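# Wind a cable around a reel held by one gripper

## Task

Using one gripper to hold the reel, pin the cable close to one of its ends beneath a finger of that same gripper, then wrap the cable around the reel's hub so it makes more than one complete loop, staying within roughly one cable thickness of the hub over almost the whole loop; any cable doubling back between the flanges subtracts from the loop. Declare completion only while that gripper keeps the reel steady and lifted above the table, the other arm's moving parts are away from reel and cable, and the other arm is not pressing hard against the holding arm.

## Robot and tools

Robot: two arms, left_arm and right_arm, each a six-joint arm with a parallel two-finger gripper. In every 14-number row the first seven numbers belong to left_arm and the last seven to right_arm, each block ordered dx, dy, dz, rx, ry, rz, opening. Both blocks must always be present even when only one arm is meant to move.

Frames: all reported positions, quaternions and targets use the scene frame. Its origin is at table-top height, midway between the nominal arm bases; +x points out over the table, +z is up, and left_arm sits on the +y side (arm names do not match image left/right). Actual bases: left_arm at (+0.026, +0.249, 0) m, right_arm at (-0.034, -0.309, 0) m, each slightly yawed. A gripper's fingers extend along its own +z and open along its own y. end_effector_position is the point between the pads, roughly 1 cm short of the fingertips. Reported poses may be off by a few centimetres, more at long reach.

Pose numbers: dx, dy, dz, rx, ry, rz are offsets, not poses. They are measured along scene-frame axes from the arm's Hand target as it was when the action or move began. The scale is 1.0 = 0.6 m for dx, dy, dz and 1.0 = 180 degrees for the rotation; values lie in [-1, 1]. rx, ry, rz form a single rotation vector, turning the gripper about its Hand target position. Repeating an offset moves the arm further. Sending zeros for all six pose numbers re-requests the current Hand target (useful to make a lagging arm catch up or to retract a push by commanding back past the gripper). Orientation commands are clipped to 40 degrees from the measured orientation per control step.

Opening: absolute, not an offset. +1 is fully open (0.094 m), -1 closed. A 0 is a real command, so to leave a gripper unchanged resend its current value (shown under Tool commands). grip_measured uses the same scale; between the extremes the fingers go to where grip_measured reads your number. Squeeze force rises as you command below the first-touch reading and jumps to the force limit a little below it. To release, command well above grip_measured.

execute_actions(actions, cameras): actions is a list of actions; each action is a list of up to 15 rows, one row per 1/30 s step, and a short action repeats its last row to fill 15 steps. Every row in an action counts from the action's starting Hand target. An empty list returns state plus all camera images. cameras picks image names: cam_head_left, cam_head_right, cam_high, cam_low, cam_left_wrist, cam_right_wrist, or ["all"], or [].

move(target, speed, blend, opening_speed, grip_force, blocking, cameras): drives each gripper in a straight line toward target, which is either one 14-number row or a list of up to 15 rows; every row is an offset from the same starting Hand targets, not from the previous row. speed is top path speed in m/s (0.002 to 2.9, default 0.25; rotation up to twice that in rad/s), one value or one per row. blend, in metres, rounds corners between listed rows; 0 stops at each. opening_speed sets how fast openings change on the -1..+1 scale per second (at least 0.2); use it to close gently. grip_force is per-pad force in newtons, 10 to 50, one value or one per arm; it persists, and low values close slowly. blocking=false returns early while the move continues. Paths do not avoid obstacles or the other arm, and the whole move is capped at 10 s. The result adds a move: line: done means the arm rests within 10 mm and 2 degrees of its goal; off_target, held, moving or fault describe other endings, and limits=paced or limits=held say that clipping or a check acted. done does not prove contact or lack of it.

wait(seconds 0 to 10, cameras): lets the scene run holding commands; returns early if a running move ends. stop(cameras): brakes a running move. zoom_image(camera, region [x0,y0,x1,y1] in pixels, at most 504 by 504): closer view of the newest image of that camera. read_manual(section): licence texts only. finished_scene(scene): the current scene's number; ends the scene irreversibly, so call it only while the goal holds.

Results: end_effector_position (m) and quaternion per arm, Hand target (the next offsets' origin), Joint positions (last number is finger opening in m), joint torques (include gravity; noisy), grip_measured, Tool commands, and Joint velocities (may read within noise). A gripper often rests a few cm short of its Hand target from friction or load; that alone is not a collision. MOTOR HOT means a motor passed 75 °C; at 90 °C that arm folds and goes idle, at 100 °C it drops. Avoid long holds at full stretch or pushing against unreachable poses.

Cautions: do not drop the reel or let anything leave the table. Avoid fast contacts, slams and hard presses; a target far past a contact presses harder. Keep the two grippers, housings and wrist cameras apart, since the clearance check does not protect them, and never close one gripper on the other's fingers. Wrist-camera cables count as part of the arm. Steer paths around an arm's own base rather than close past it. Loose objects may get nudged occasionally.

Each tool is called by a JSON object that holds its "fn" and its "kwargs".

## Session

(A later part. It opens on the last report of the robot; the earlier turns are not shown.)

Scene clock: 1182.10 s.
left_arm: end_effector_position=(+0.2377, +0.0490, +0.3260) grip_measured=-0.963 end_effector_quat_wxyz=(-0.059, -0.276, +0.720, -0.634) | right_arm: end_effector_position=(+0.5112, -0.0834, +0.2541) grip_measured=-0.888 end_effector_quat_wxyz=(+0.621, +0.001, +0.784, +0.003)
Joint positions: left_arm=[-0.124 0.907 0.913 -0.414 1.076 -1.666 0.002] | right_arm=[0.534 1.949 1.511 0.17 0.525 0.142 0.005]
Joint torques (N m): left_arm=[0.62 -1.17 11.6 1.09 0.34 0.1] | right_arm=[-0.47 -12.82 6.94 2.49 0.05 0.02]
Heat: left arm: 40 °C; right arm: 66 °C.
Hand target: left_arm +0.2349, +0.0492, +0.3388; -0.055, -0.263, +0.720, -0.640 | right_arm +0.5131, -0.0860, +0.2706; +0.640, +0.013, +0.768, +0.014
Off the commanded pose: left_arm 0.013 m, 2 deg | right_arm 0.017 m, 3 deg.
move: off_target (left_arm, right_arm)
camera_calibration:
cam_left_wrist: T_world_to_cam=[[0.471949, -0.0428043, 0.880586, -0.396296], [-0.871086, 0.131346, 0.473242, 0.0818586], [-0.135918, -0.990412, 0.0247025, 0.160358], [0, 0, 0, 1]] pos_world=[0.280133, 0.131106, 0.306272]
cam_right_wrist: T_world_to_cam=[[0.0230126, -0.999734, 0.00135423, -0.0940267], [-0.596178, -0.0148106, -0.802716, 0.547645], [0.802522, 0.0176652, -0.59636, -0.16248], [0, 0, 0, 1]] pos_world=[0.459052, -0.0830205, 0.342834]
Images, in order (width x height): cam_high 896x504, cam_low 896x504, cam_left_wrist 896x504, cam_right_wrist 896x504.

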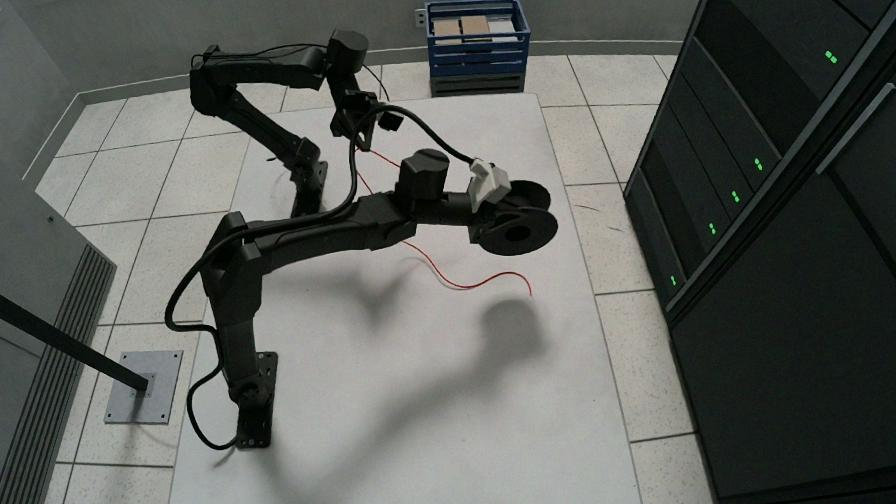

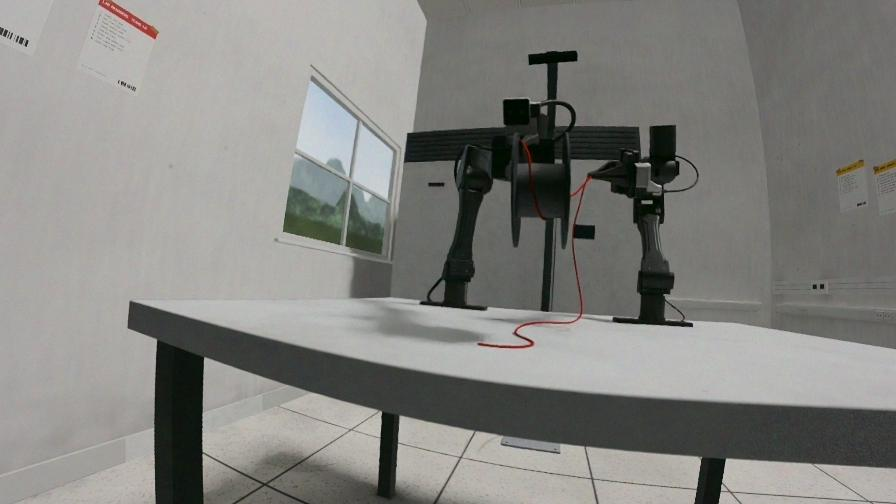

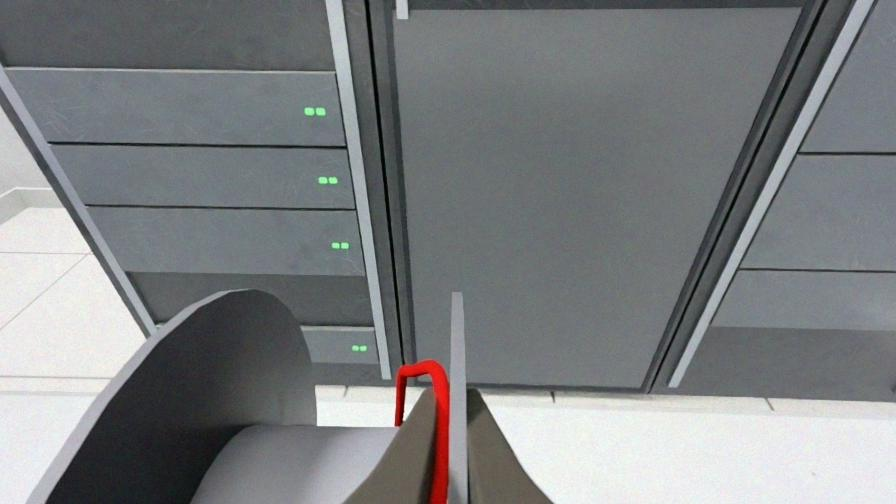

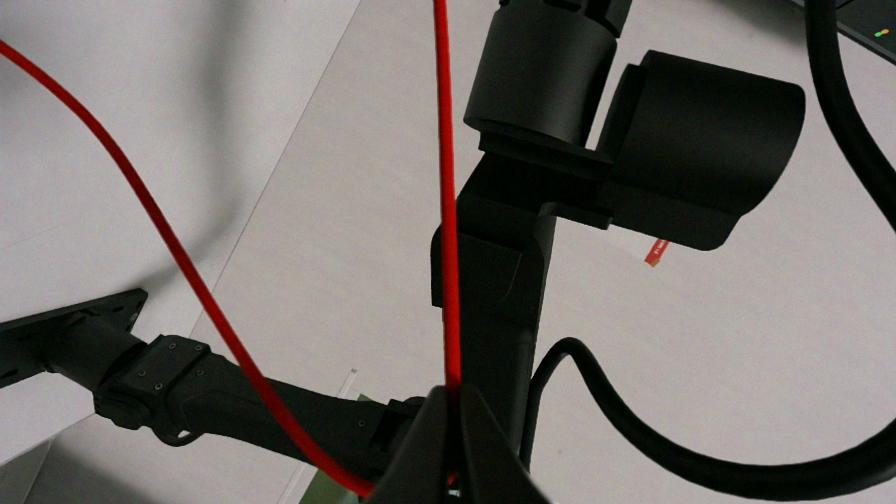

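{"fn": "move", "kwargs": {"target": [0.065, 0.022, 0.097, 0.0203, 0.0641, 0.0437, -1, -0.055, 0, -0.028, 0, 0, 0, -1], "speed": 0.12, "cameras": ["cam_high", "cam_low", "cam_left_wrist", "cam_right_wrist"]}}

Scene clock: 1234.63 s.
left_arm: end_effector_position=(+0.2771, +0.0620, +0.3829) grip_measured=-0.963 end_effector_quat_wxyz=(-0.081, -0.390, +0.711, -0.580) | right_arm: end_effector_position=(+0.4833, -0.0787, +0.2304) grip_measured=-0.889 end_effector_quat_wxyz=(+0.619, -0.006, +0.785, +0.008)
Joint positions: left_arm=[-0.085 1.149 1.402 -0.849 0.977 -1.699 0.002] | right_arm=[0.572 1.889 1.335 0.279 0.545 0.15 0.005]
Joint torques (N m): left_arm=[0.64 -2.48 10.95 1.09 0.35 0.08] | right_arm=[-0.21 -14.5 6.27 2.29 0.23 0.04]
Heat: left arm: 39 °C; right arm: 69 °C.
Hand target: left_arm +0.2739, +0.0623, +0.3969; -0.075, -0.376, +0.711, -0.590 | right_arm +0.4801, -0.0860, +0.2539; +0.640, +0.013, +0.768, +0.014
Off the commanded pose: left_arm 0.014 m, 2 deg | right_arm 0.025 m, 4 deg.
move: off_target (left_arm, right_arm)
camera_calibration:
cam_left_wrist: T_world_to_cam=[[0.647881, -0.0232181, 0.761387, -0.468753], [-0.761738, -0.0166883, 0.647671, -0.000251651], [-0.00233139, -0.999591, -0.0284981, 0.161087], [0, 0, 0, 1]] pos_world=[0.30388, 0.150133, 0.361656]
cam_right_wrist: T_world_to_cam=[[0.0399427, -0.9992, 0.00216525, -0.0970451], [-0.59822, -0.0256492, -0.800922, 0.511753], [0.800336, 0.0306957, -0.598765, -0.151711], [0, 0, 0, 1]] pos_world=[0.431437, -0.0791845, 0.319245]
Images, in order (width x height): cam_high 896x504, cam_low 896x504, cam_left_wrist 896x504, cam_right_wrist 896x504.

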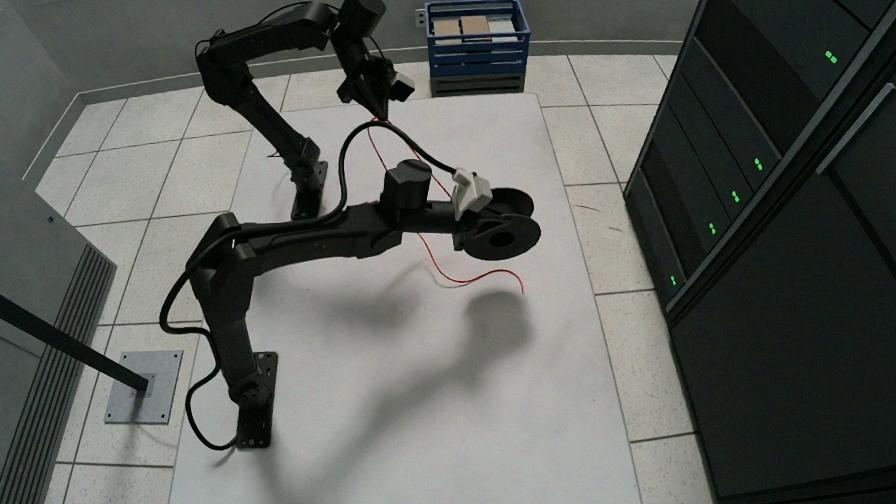

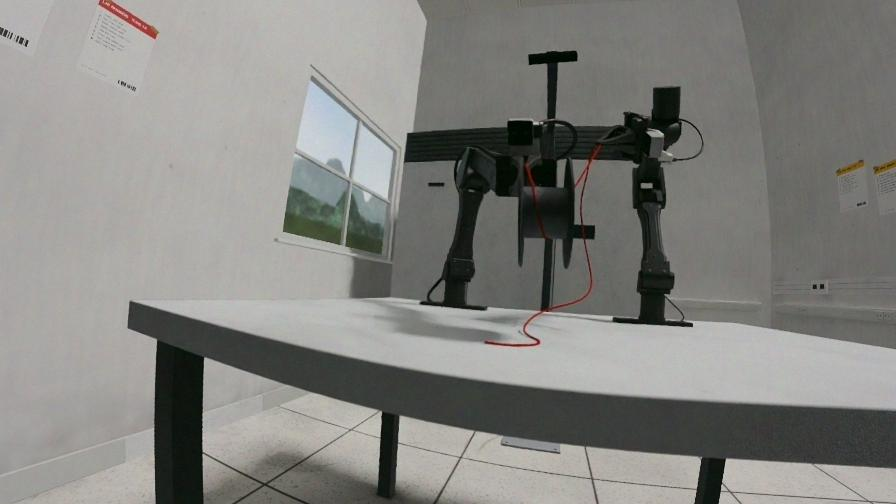

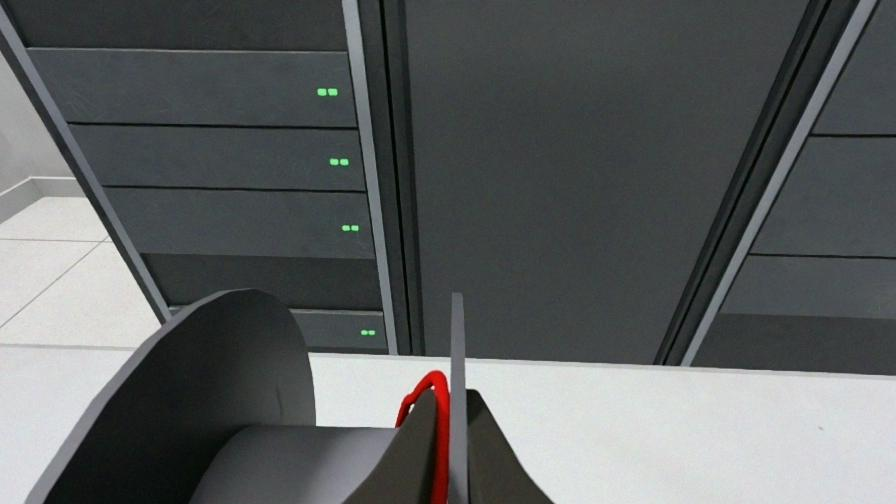

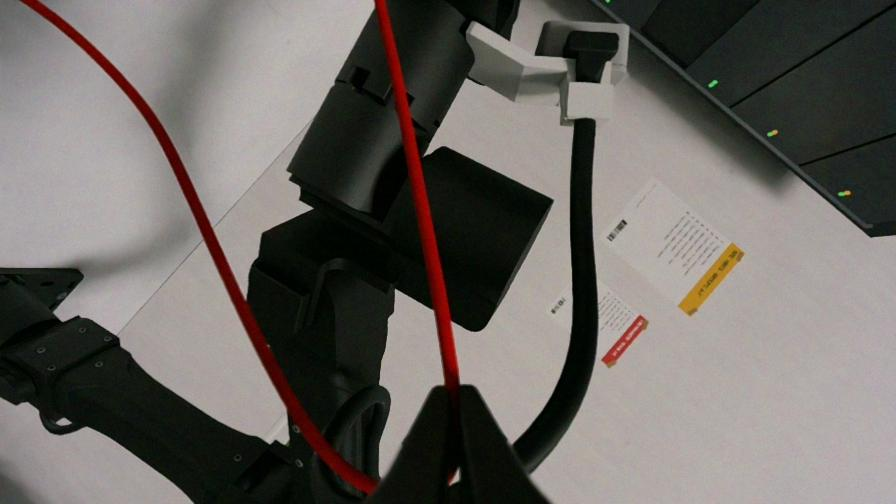

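{"fn": "move", "kwargs": {"target": [0.155, 0.008, 0.045, 0.0203, 0.0641, 0.0437, -1, -0.083, 0, -0.022, 0, 0, 0, -1], "speed": 0.12, "cameras": ["cam_high", "cam_low", "cam_left_wrist", "cam_right_wrist"]}}

Scene clock: 1250.53 s.
left_arm: end_effector_position=(+0.3659, +0.0653, +0.4179) grip_measured=-0.963 end_effector_quat_wxyz=(-0.096, -0.485, +0.692, -0.526) | right_arm: end_effector_position=(+0.4341, -0.0827, +0.2183) grip_measured=-0.889 end_effector_quat_wxyz=(+0.620, -0.006, +0.785, -0.001)
Joint positions: left_arm=[-0.073 1.593 2.035 -1.166 0.869 -1.769 0.002] | right_arm=[0.642 1.758 1.12 0.348 0.626 0.163 0.005]
Joint torques (N m): left_arm=[0.81 -5.26 9.62 1.01 0.29 -0.03] | right_arm=[0.23 -13.08 6.22 2.27 0.18 0.12]
Heat: left arm: 37 °C; right arm: 69 °C.
Hand target: left_arm +0.3668, +0.0672, +0.4240; -0.093, -0.483, +0.691, -0.530 | right_arm +0.4303, -0.0861, +0.2406; +0.640, +0.013, +0.768, +0.014
Off the commanded pose: left_arm 0.006 m, 1 deg | right_arm 0.023 m, 4 deg.
move: off_target (right_arm)
camera_calibration:
cam_left_wrist: T_world_to_cam=[[0.77173, 0.0234836, 0.635517, -0.548657], [-0.626444, -0.144065, 0.766037, -0.0460255], [0.109545, -0.989289, -0.0964684, 0.152358], [0, 0, 0, 1]] pos_world=[0.377892, 0.15698, 0.398635]
cam_right_wrist: T_world_to_cam=[[0.0297164, -0.999433, 0.0158152, -0.0975657], [-0.597715, -0.0304492, -0.801131, 0.471981], [0.801158, 0.0143537, -0.598281, -0.121249], [0, 0, 0, 1]] pos_world=[0.382149, -0.0813986, 0.307121]
Images, in order (width x height): cam_high 896x504, cam_low 896x504, cam_left_wrist 896x504, cam_right_wrist 896x504.

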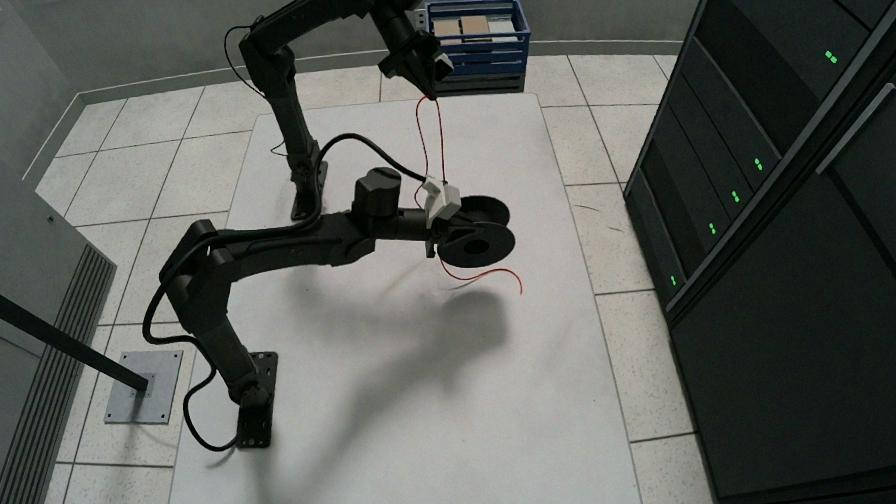

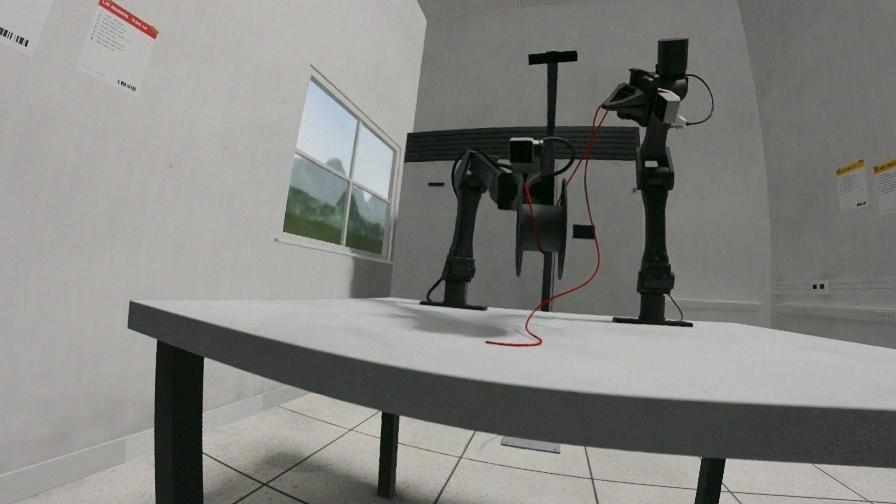

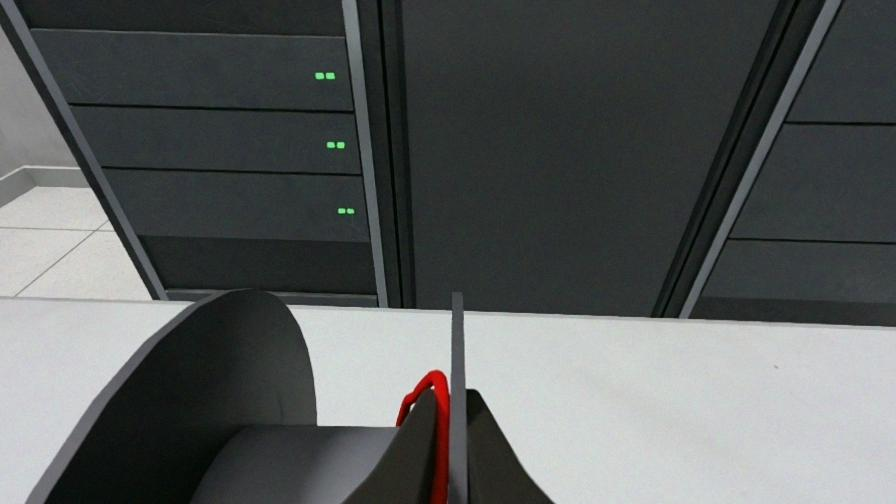

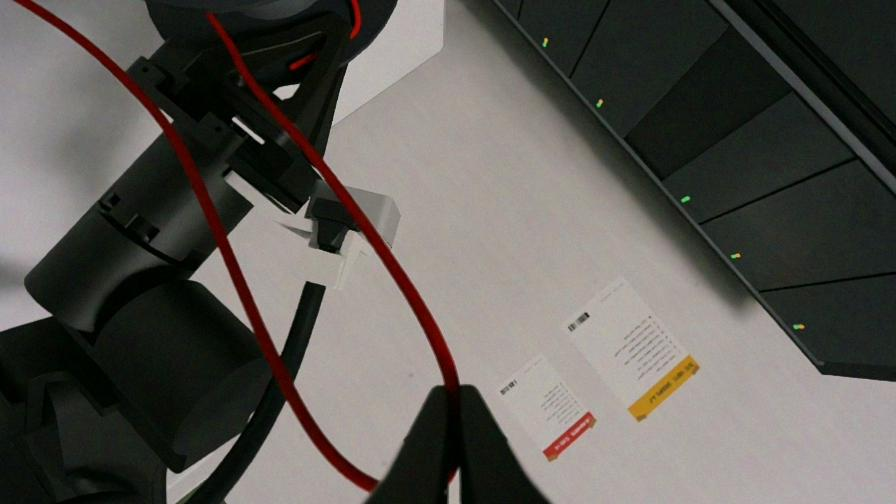

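{"fn": "zoom_image", "kwargs": {"camera": "cam_right_wrist", "region": [0, 0, 500, 280]}}

{"fn": "zoom_image", "kwargs": {"camera": "cam_high", "region": [360, 80, 560, 290]}}

{"fn": "zoom_image", "kwargs": {"camera": "cam_low", "region": [440, 80, 680, 290]}}

Scaled by 1.008 from the camera's 896x504 image, which has a finer 1280x720 frame.

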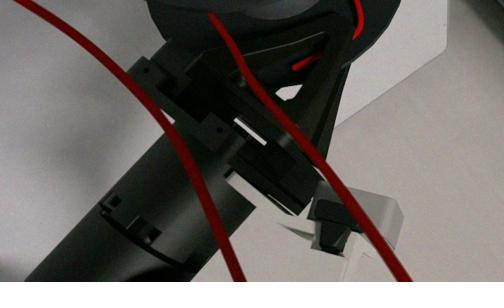

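Scaled by 2.400 from the camera's 896x504 image, which has a finer 1280x720 frame.

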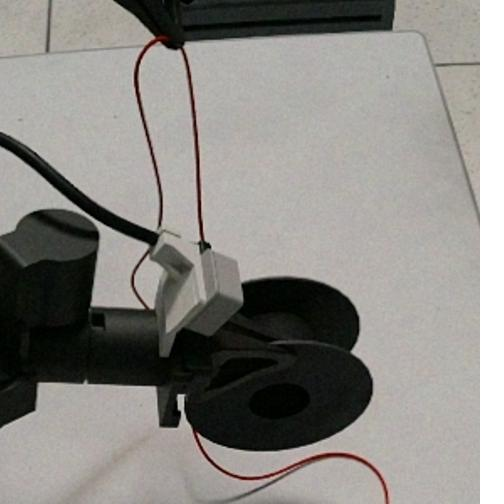

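Scaled by 2.100 from the camera's 896x504 image, which has a finer 1280x720 frame.

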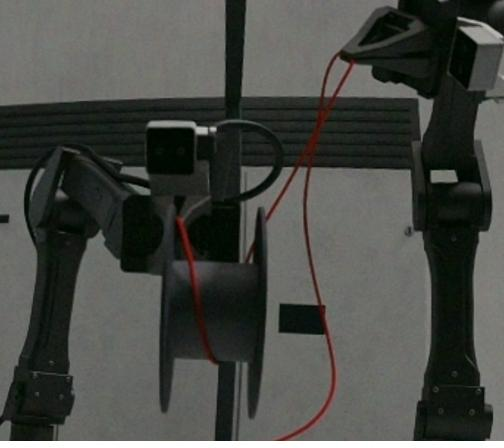

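{"fn": "move", "kwargs": {"target": [[0.128, -0.008, -0.028, 0, 0, 0, -1, -0.06, 0, 0, 0, 0, 0, -1], [0.215, -0.017, -0.12, 0, 0, 0, -1, -0.118, 0, 0, 0, 0, 0, -1]], "speed": 0.1, "blend": [0.03, 0], "cameras": ["cam_high", "cam_low", "cam_left_wrist", "cam_right_wrist"]}}

Scene clock: 1281.87 s.
left_arm: end_effector_position=(+0.4889, +0.0547, +0.3558) grip_measured=-0.963 end_effector_quat_wxyz=(-0.101, -0.488, +0.690, -0.526) | right_arm: end_effector_position=(+0.3643, -0.0812, +0.2284) grip_measured=-0.889 end_effector_quat_wxyz=(+0.630, -0.003, +0.777, +0.005)
Joint positions: left_arm=[-0.056 1.976 2.227 -0.991 0.886 -1.761 0.002] | right_arm=[0.78 1.556 0.922 0.345 0.757 0.206 0.005]
Joint torques (N m): left_arm=[0.62 -9.63 6.26 1.3 0.24 0.18] | right_arm=[0.53 -10.58 6 1.97 0.22 0.12]
Heat: left arm: 37 °C; right arm: 69 °C.
Hand target: left_arm +0.4958, +0.0569, +0.3520; -0.094, -0.483, +0.691, -0.530 | right_arm +0.3595, -0.0860, +0.2406; +0.640, +0.013, +0.768, +0.014
Off the commanded pose: left_arm 0.008 m, 1 deg | right_arm 0.014 m, 3 deg.
move: off_target (right_arm)
camera_calibration:
cam_left_wrist: T_world_to_cam=[[0.779119, 0.028139, 0.626244, -0.60439], [-0.617284, -0.139653, 0.774246, 0.0694882], [0.109244, -0.989801, -0.0914369, 0.120799], [0, 0, 0, 1]] pos_world=[0.500589, 0.146278, 0.33574]
cam_right_wrist: T_world_to_cam=[[0.0316286, -0.999497, 0.00240173, -0.0917817], [-0.577273, -0.020229, -0.8163, 0.435308], [0.815938, 0.024432, -0.577623, -0.0685936], [0, 0, 0, 1]] pos_world=[0.310163, -0.0812537, 0.315941]
Images, in order (width x height): cam_high 896x504, cam_low 896x504, cam_left_wrist 896x504, cam_right_wrist 896x504.

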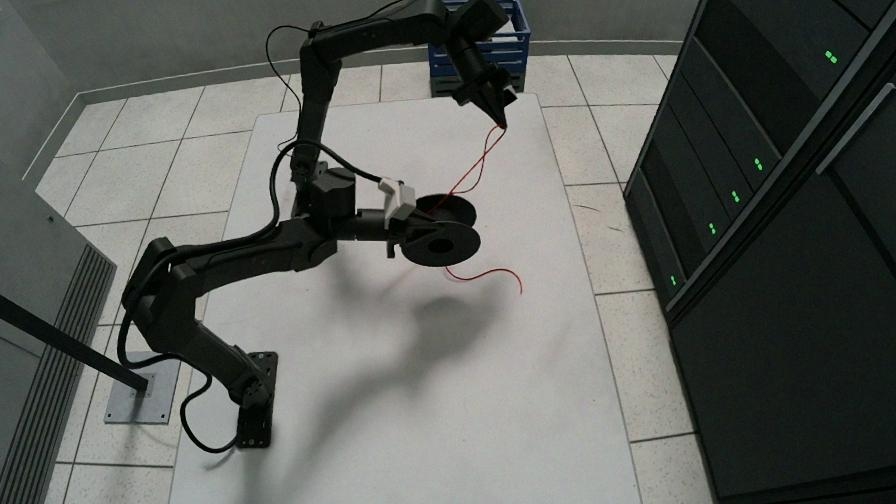

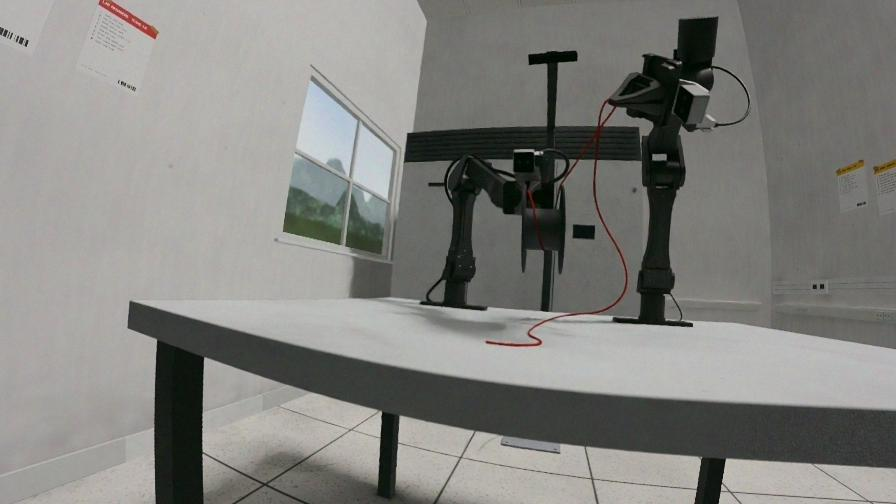

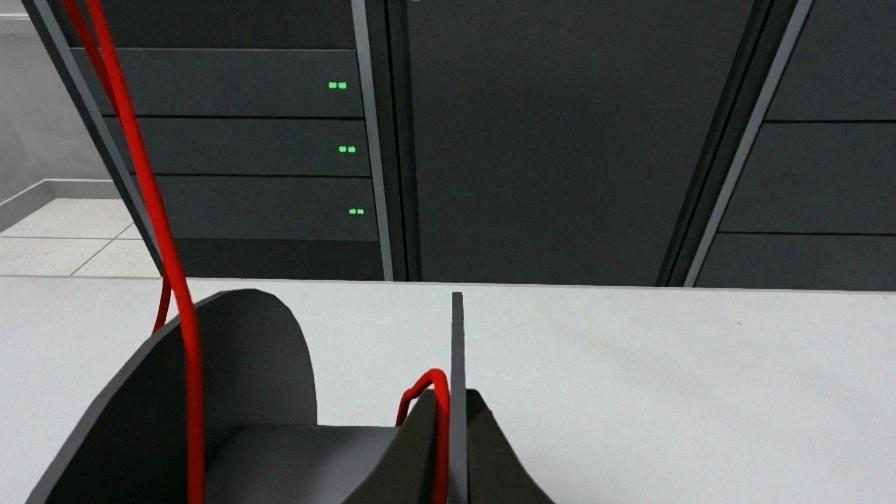

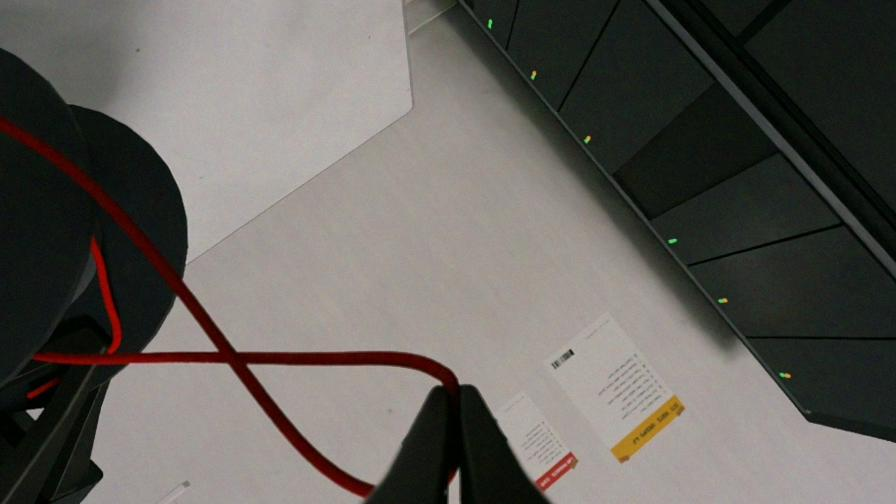

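{"fn": "move", "kwargs": {"target": [[0.077, -0.016, -0.097, 0, 0, 0, -1, -0.025, 0, 0.023, 0, 0, 0, -1], [0.088, -0.042, -0.2, 0, 0, 0, -1, -0.05, 0, 0.05, 0, 0, 0, -1]], "speed": 0.1, "blend": [0.03, 0], "cameras": ["cam_high", "cam_low", "cam_left_wrist", "cam_right_wrist"]}}

Scene clock: 1301.80 s.
left_arm: end_effector_position=(+0.5254, +0.0182, +0.2469) grip_measured=-0.963 end_effector_quat_wxyz=(-0.137, -0.464, +0.696, -0.531) | right_arm: end_effector_position=(+0.3358, -0.0848, +0.2463) grip_measured=-0.889 end_effector_quat_wxyz=(+0.624, -0.005, +0.781, -0.004)
Joint positions: left_arm=[-0.108 2.073 1.896 -0.555 0.931 -1.787 0.002] | right_arm=[0.843 1.449 0.922 0.194 0.826 0.235 0.005]
Joint torques (N m): left_arm=[1.63 -10.37 6.72 1.67 -0.35 0.01] | right_arm=[1.2 -10.61 7.98 1.78 0.25 0.12]
Heat: left arm: 39 °C; right arm: 66 °C.
Hand target: left_arm +0.5486, +0.0318, +0.2319; -0.094, -0.483, +0.691, -0.530 | right_arm +0.3295, -0.0861, +0.2704; +0.640, +0.013, +0.768, +0.013
Off the commanded pose: left_arm 0.031 m, 5 deg | right_arm 0.025 m, 4 deg.
move: off_target (left_arm, right_arm)
camera_calibration:
cam_left_wrist: T_world_to_cam=[[0.791117, -0.00523252, 0.611642, -0.565706], [-0.610677, -0.0635589, 0.789325, 0.162683], [0.0347451, -0.997964, -0.0534779, 0.100773], [0, 0, 0, 1]] pos_world=[0.543385, 0.107947, 0.222989]
cam_right_wrist: T_world_to_cam=[[0.0238248, -0.999523, 0.0196648, -0.0961466], [-0.589286, -0.0299307, -0.80737, 0.434447], [0.807573, 0.00764725, -0.589718, -0.0304839], [0, 0, 0, 1]] pos_world=[0.282922, -0.0828642, 0.334673]
Images, in order (width x height): cam_high 896x504, cam_low 896x504, cam_left_wrist 896x504, cam_right_wrist 896x504.

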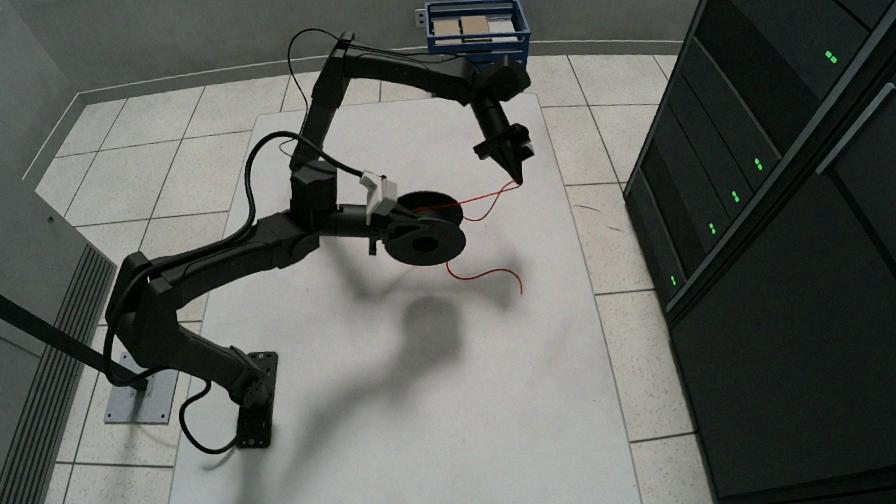

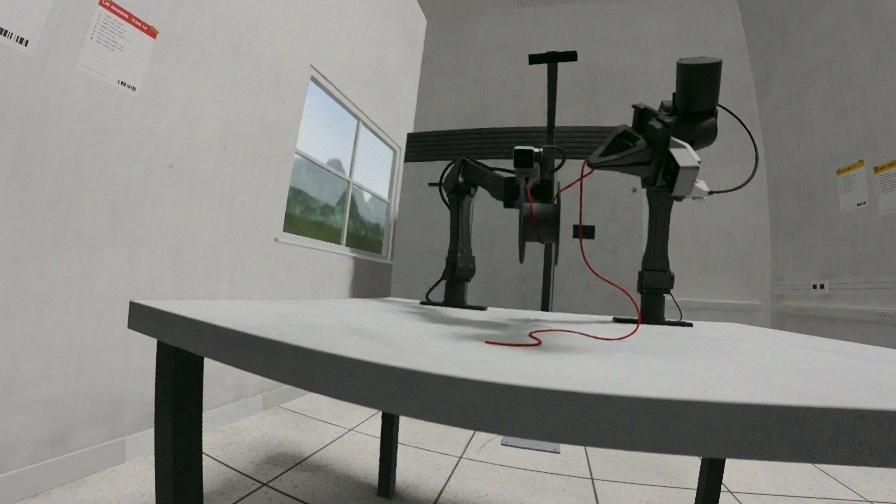

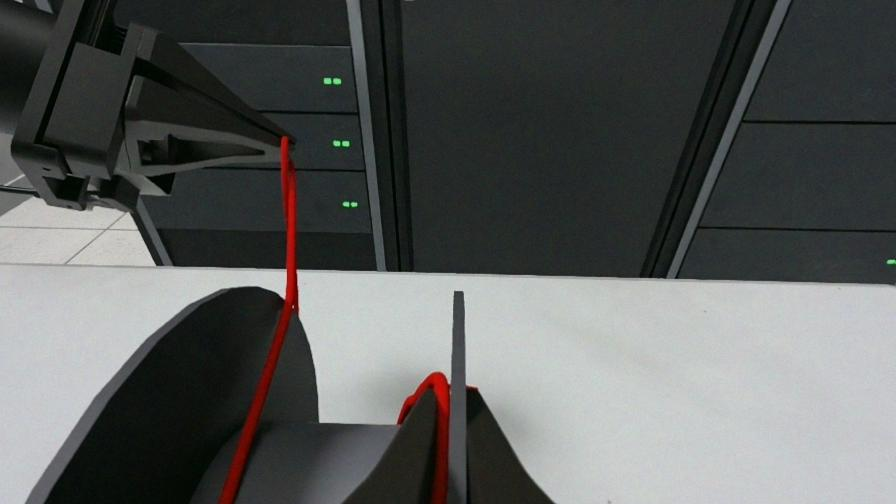

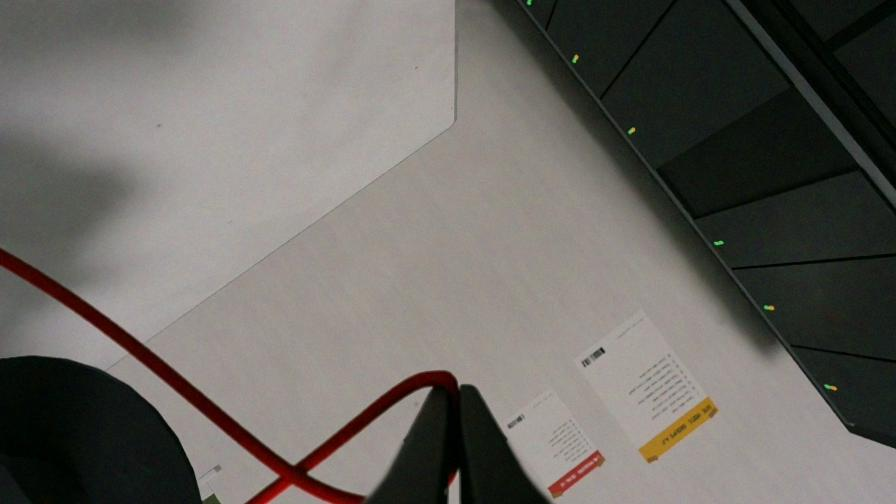

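{"fn": "move", "kwargs": {"target": [-0.013, -0.117, -0.075, 0, 0, 0, -1, 0.02, 0, 0.052, 0, 0, 0, -1], "speed": 0.1, "cameras": ["cam_high", "cam_low", "cam_left_wrist", "cam_right_wrist"]}}

Scene clock: 1321.77 s.
left_arm: end_effector_position=(+0.5266, -0.0472, +0.2074) grip_measured=-0.963 end_effector_quat_wxyz=(-0.115, -0.460, +0.696, -0.539) | right_arm: end_effector_position=(+0.3408, -0.0923, +0.2612) grip_measured=-0.889 end_effector_quat_wxyz=(+0.611, -0.011, +0.791, -0.027)
Joint positions: left_arm=[-0.253 2.101 1.745 -0.235 0.791 -1.92 0.002] | right_arm=[0.822 1.441 1.011 0.049 0.826 0.227 0.005]
Joint torques (N m): left_arm=[0.95 -10.18 6.53 1.47 -0.31 0] | right_arm=[0.53 -9.92 10.69 2.14 0.02 0.07]
Heat: left arm: 39 °C; right arm: 64 °C.
Hand target: left_arm +0.5408, -0.0385, +0.1869; -0.094, -0.484, +0.690, -0.530 | right_arm +0.3415, -0.0861, +0.3018; +0.640, +0.013, +0.768, +0.014
Off the commanded pose: left_arm 0.026 m, 4 deg | right_arm 0.041 m, 7 deg.
move: off_target (left_arm, right_arm)
camera_calibration:
cam_left_wrist: T_world_to_cam=[[0.76432, 0.00442084, 0.644822, -0.535141], [-0.64248, -0.080204, 0.762094, 0.212002], [0.0550864, -0.996769, -0.0584612, 0.0236604], [0, 0, 0, 1]] pos_world=[0.543922, 0.0429532, 0.184888]
cam_right_wrist: T_world_to_cam=[[0.00570752, -0.997991, 0.063098, -0.109074], [-0.615901, -0.0532187, -0.786024, 0.450432], [0.787803, -0.0343759, -0.614967, -0.0162694], [0, 0, 0, 1]] pos_world=[0.290861, -0.085443, 0.350927]
Images, in order (width x height): cam_high 896x504, cam_low 896x504, cam_left_wrist 896x504, cam_right_wrist 896x504.

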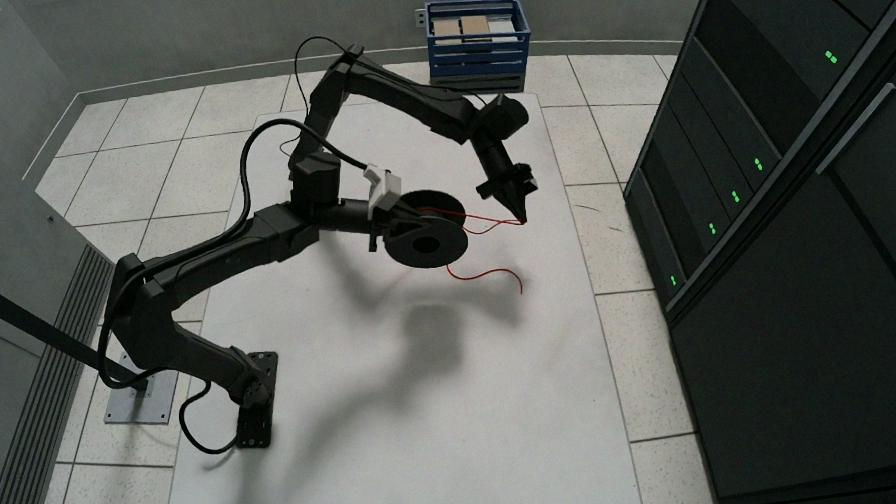

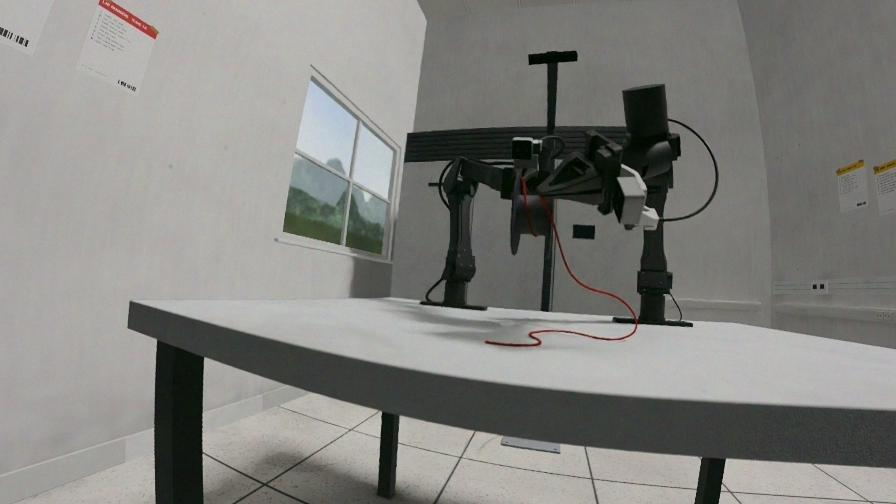

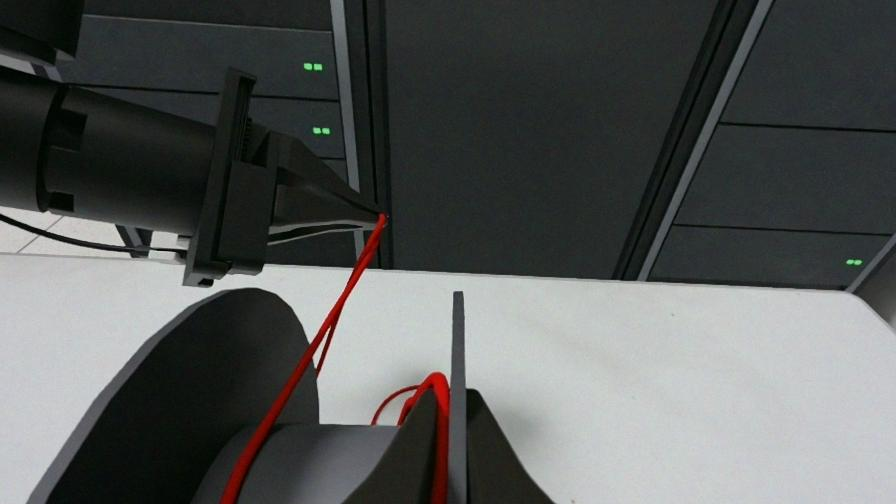

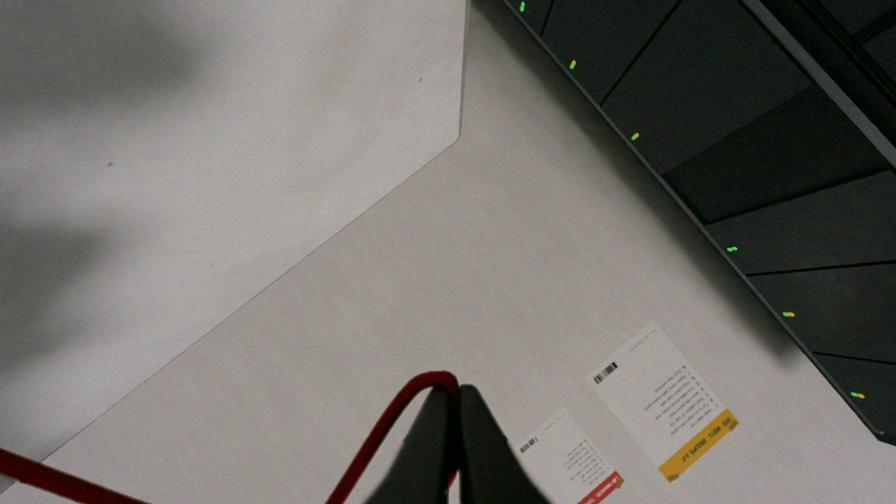

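{"fn": "move", "kwargs": {"target": [[-0.062, -0.016, -0.027, 0, 0, 0, -1, 0.0225, 0, 0.047, 0, 0, 0, -1], [-0.112, -0.024, -0.018, 0, 0, 0, -1, 0.056, 0, 0.127, 0, 0, 0, -1]], "speed": 0.1, "blend": [0.02, 0], "cameras": ["cam_high", "cam_low", "cam_left_wrist", "cam_right_wrist"]}}

Scene clock: 1368.60 s.
left_arm: end_effector_position=(+0.4761, -0.0578, +0.1856) grip_measured=-0.963 end_effector_quat_wxyz=(-0.098, -0.467, +0.691, -0.542) | right_arm: end_effector_position=(+0.3686, -0.0921, +0.3350) grip_measured=-0.889 end_effector_quat_wxyz=(+0.602, -0.021, +0.798, -0.028)
Joint positions: left_arm=[-0.326 1.926 1.389 0.002 0.694 -1.981 0.002] | right_arm=[0.751 1.502 1.375 -0.255 0.744 0.192 0.005]
Joint torques (N m): left_arm=[0.05 -11.55 5.94 1.18 -0.09 0] | right_arm=[0.03 -7.64 11.64 2.6 0.09 0.16]
Heat: left arm: 40 °C; right arm: 63 °C.
Hand target: left_arm +0.4735, -0.0528, +0.1760; -0.094, -0.484, +0.691, -0.530 | right_arm +0.3751, -0.0861, +0.3780; +0.640, +0.013, +0.768, +0.014
Off the commanded pose: left_arm 0.011 m, 2 deg | right_arm 0.044 m, 8 deg.
move: off_target (left_arm, right_arm)
camera_calibration:
cam_left_wrist: T_world_to_cam=[[0.751911, 0.0243858, 0.658813, -0.477996], [-0.653168, -0.10803, 0.749467, 0.20121], [0.0894478, -0.993849, -0.0653008, -0.000431601], [0, 0, 0, 1]] pos_world=[0.490873, 0.032964, 0.164082]
cam_right_wrist: T_world_to_cam=[[0.0218001, -0.996863, 0.0760796, -0.123871], [-0.632823, -0.0726717, -0.770879, 0.524965], [0.773989, -0.0313397, -0.632422, 0.0184732], [0, 0, 0, 1]] pos_world=[0.320613, -0.0847536, 0.425792]
Images, in order (width x height): cam_high 896x504, cam_low 896x504, cam_left_wrist 896x504, cam_right_wrist 896x504.

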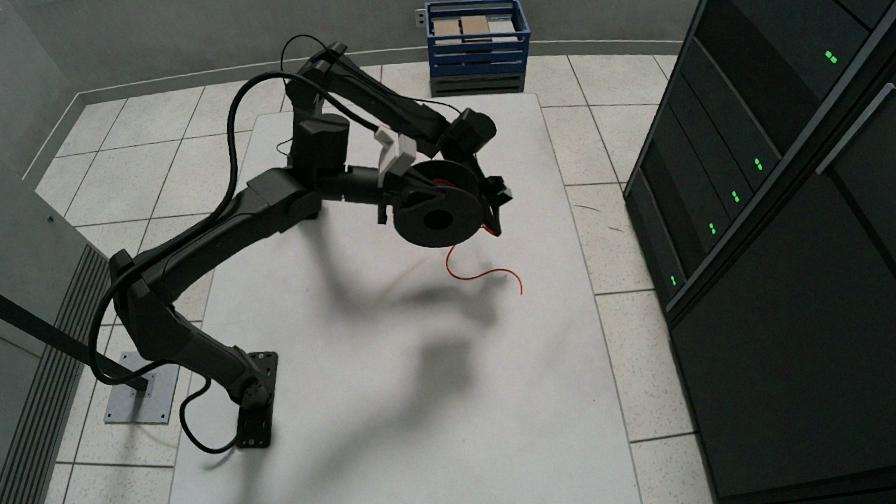

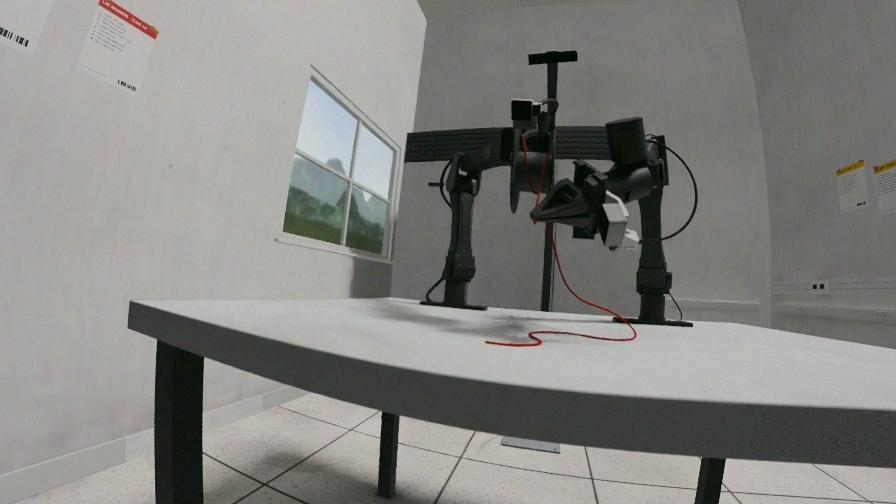

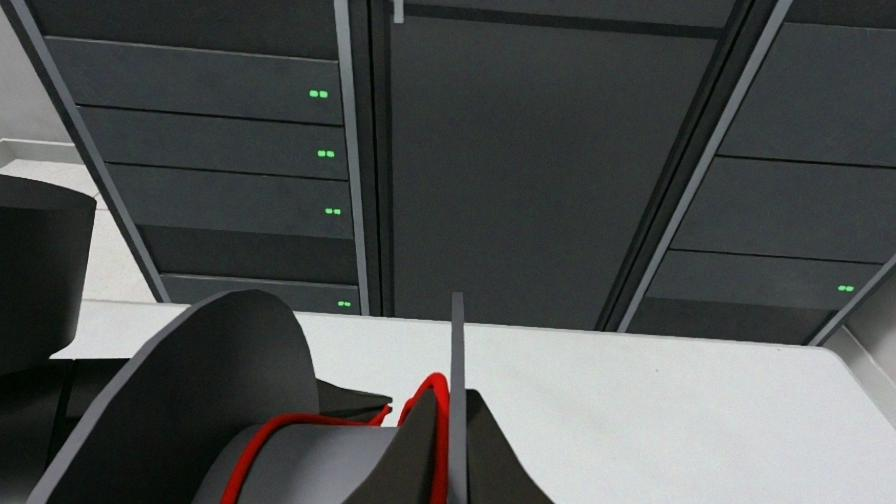

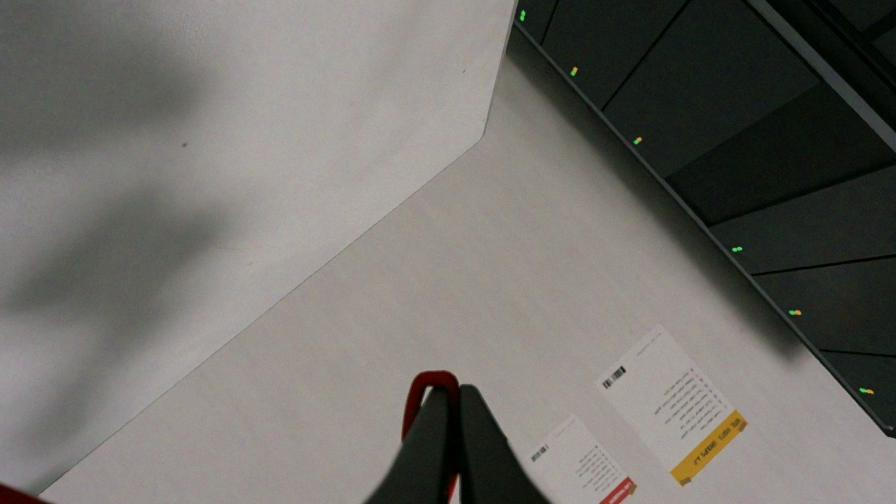

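{"fn": "zoom_image", "kwargs": {"camera": "cam_left_wrist", "region": [150, 330, 500, 504]}}

{"fn": "zoom_image", "kwargs": {"camera": "cam_low", "region": [440, 80, 680, 290]}}

{"fn": "zoom_image", "kwargs": {"camera": "cam_high", "region": [320, 80, 560, 290]}}

Scaled by 1.440 from the camera's 896x504 image, which has a finer 1280x720 frame.

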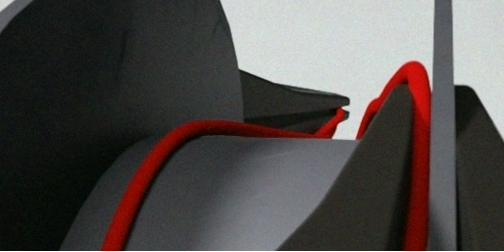

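Scaled by 2.100 from the camera's 896x504 image, which has a finer 1280x720 frame.

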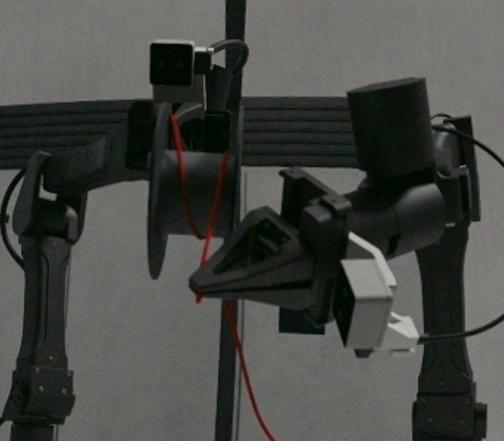

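Scaled by 2.100 from the camera's 896x504 image, which has a finer 1280x720 frame.

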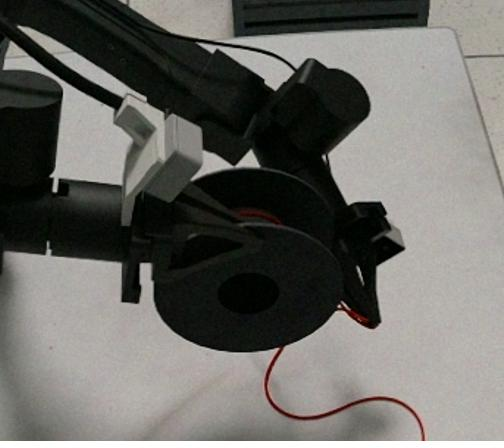

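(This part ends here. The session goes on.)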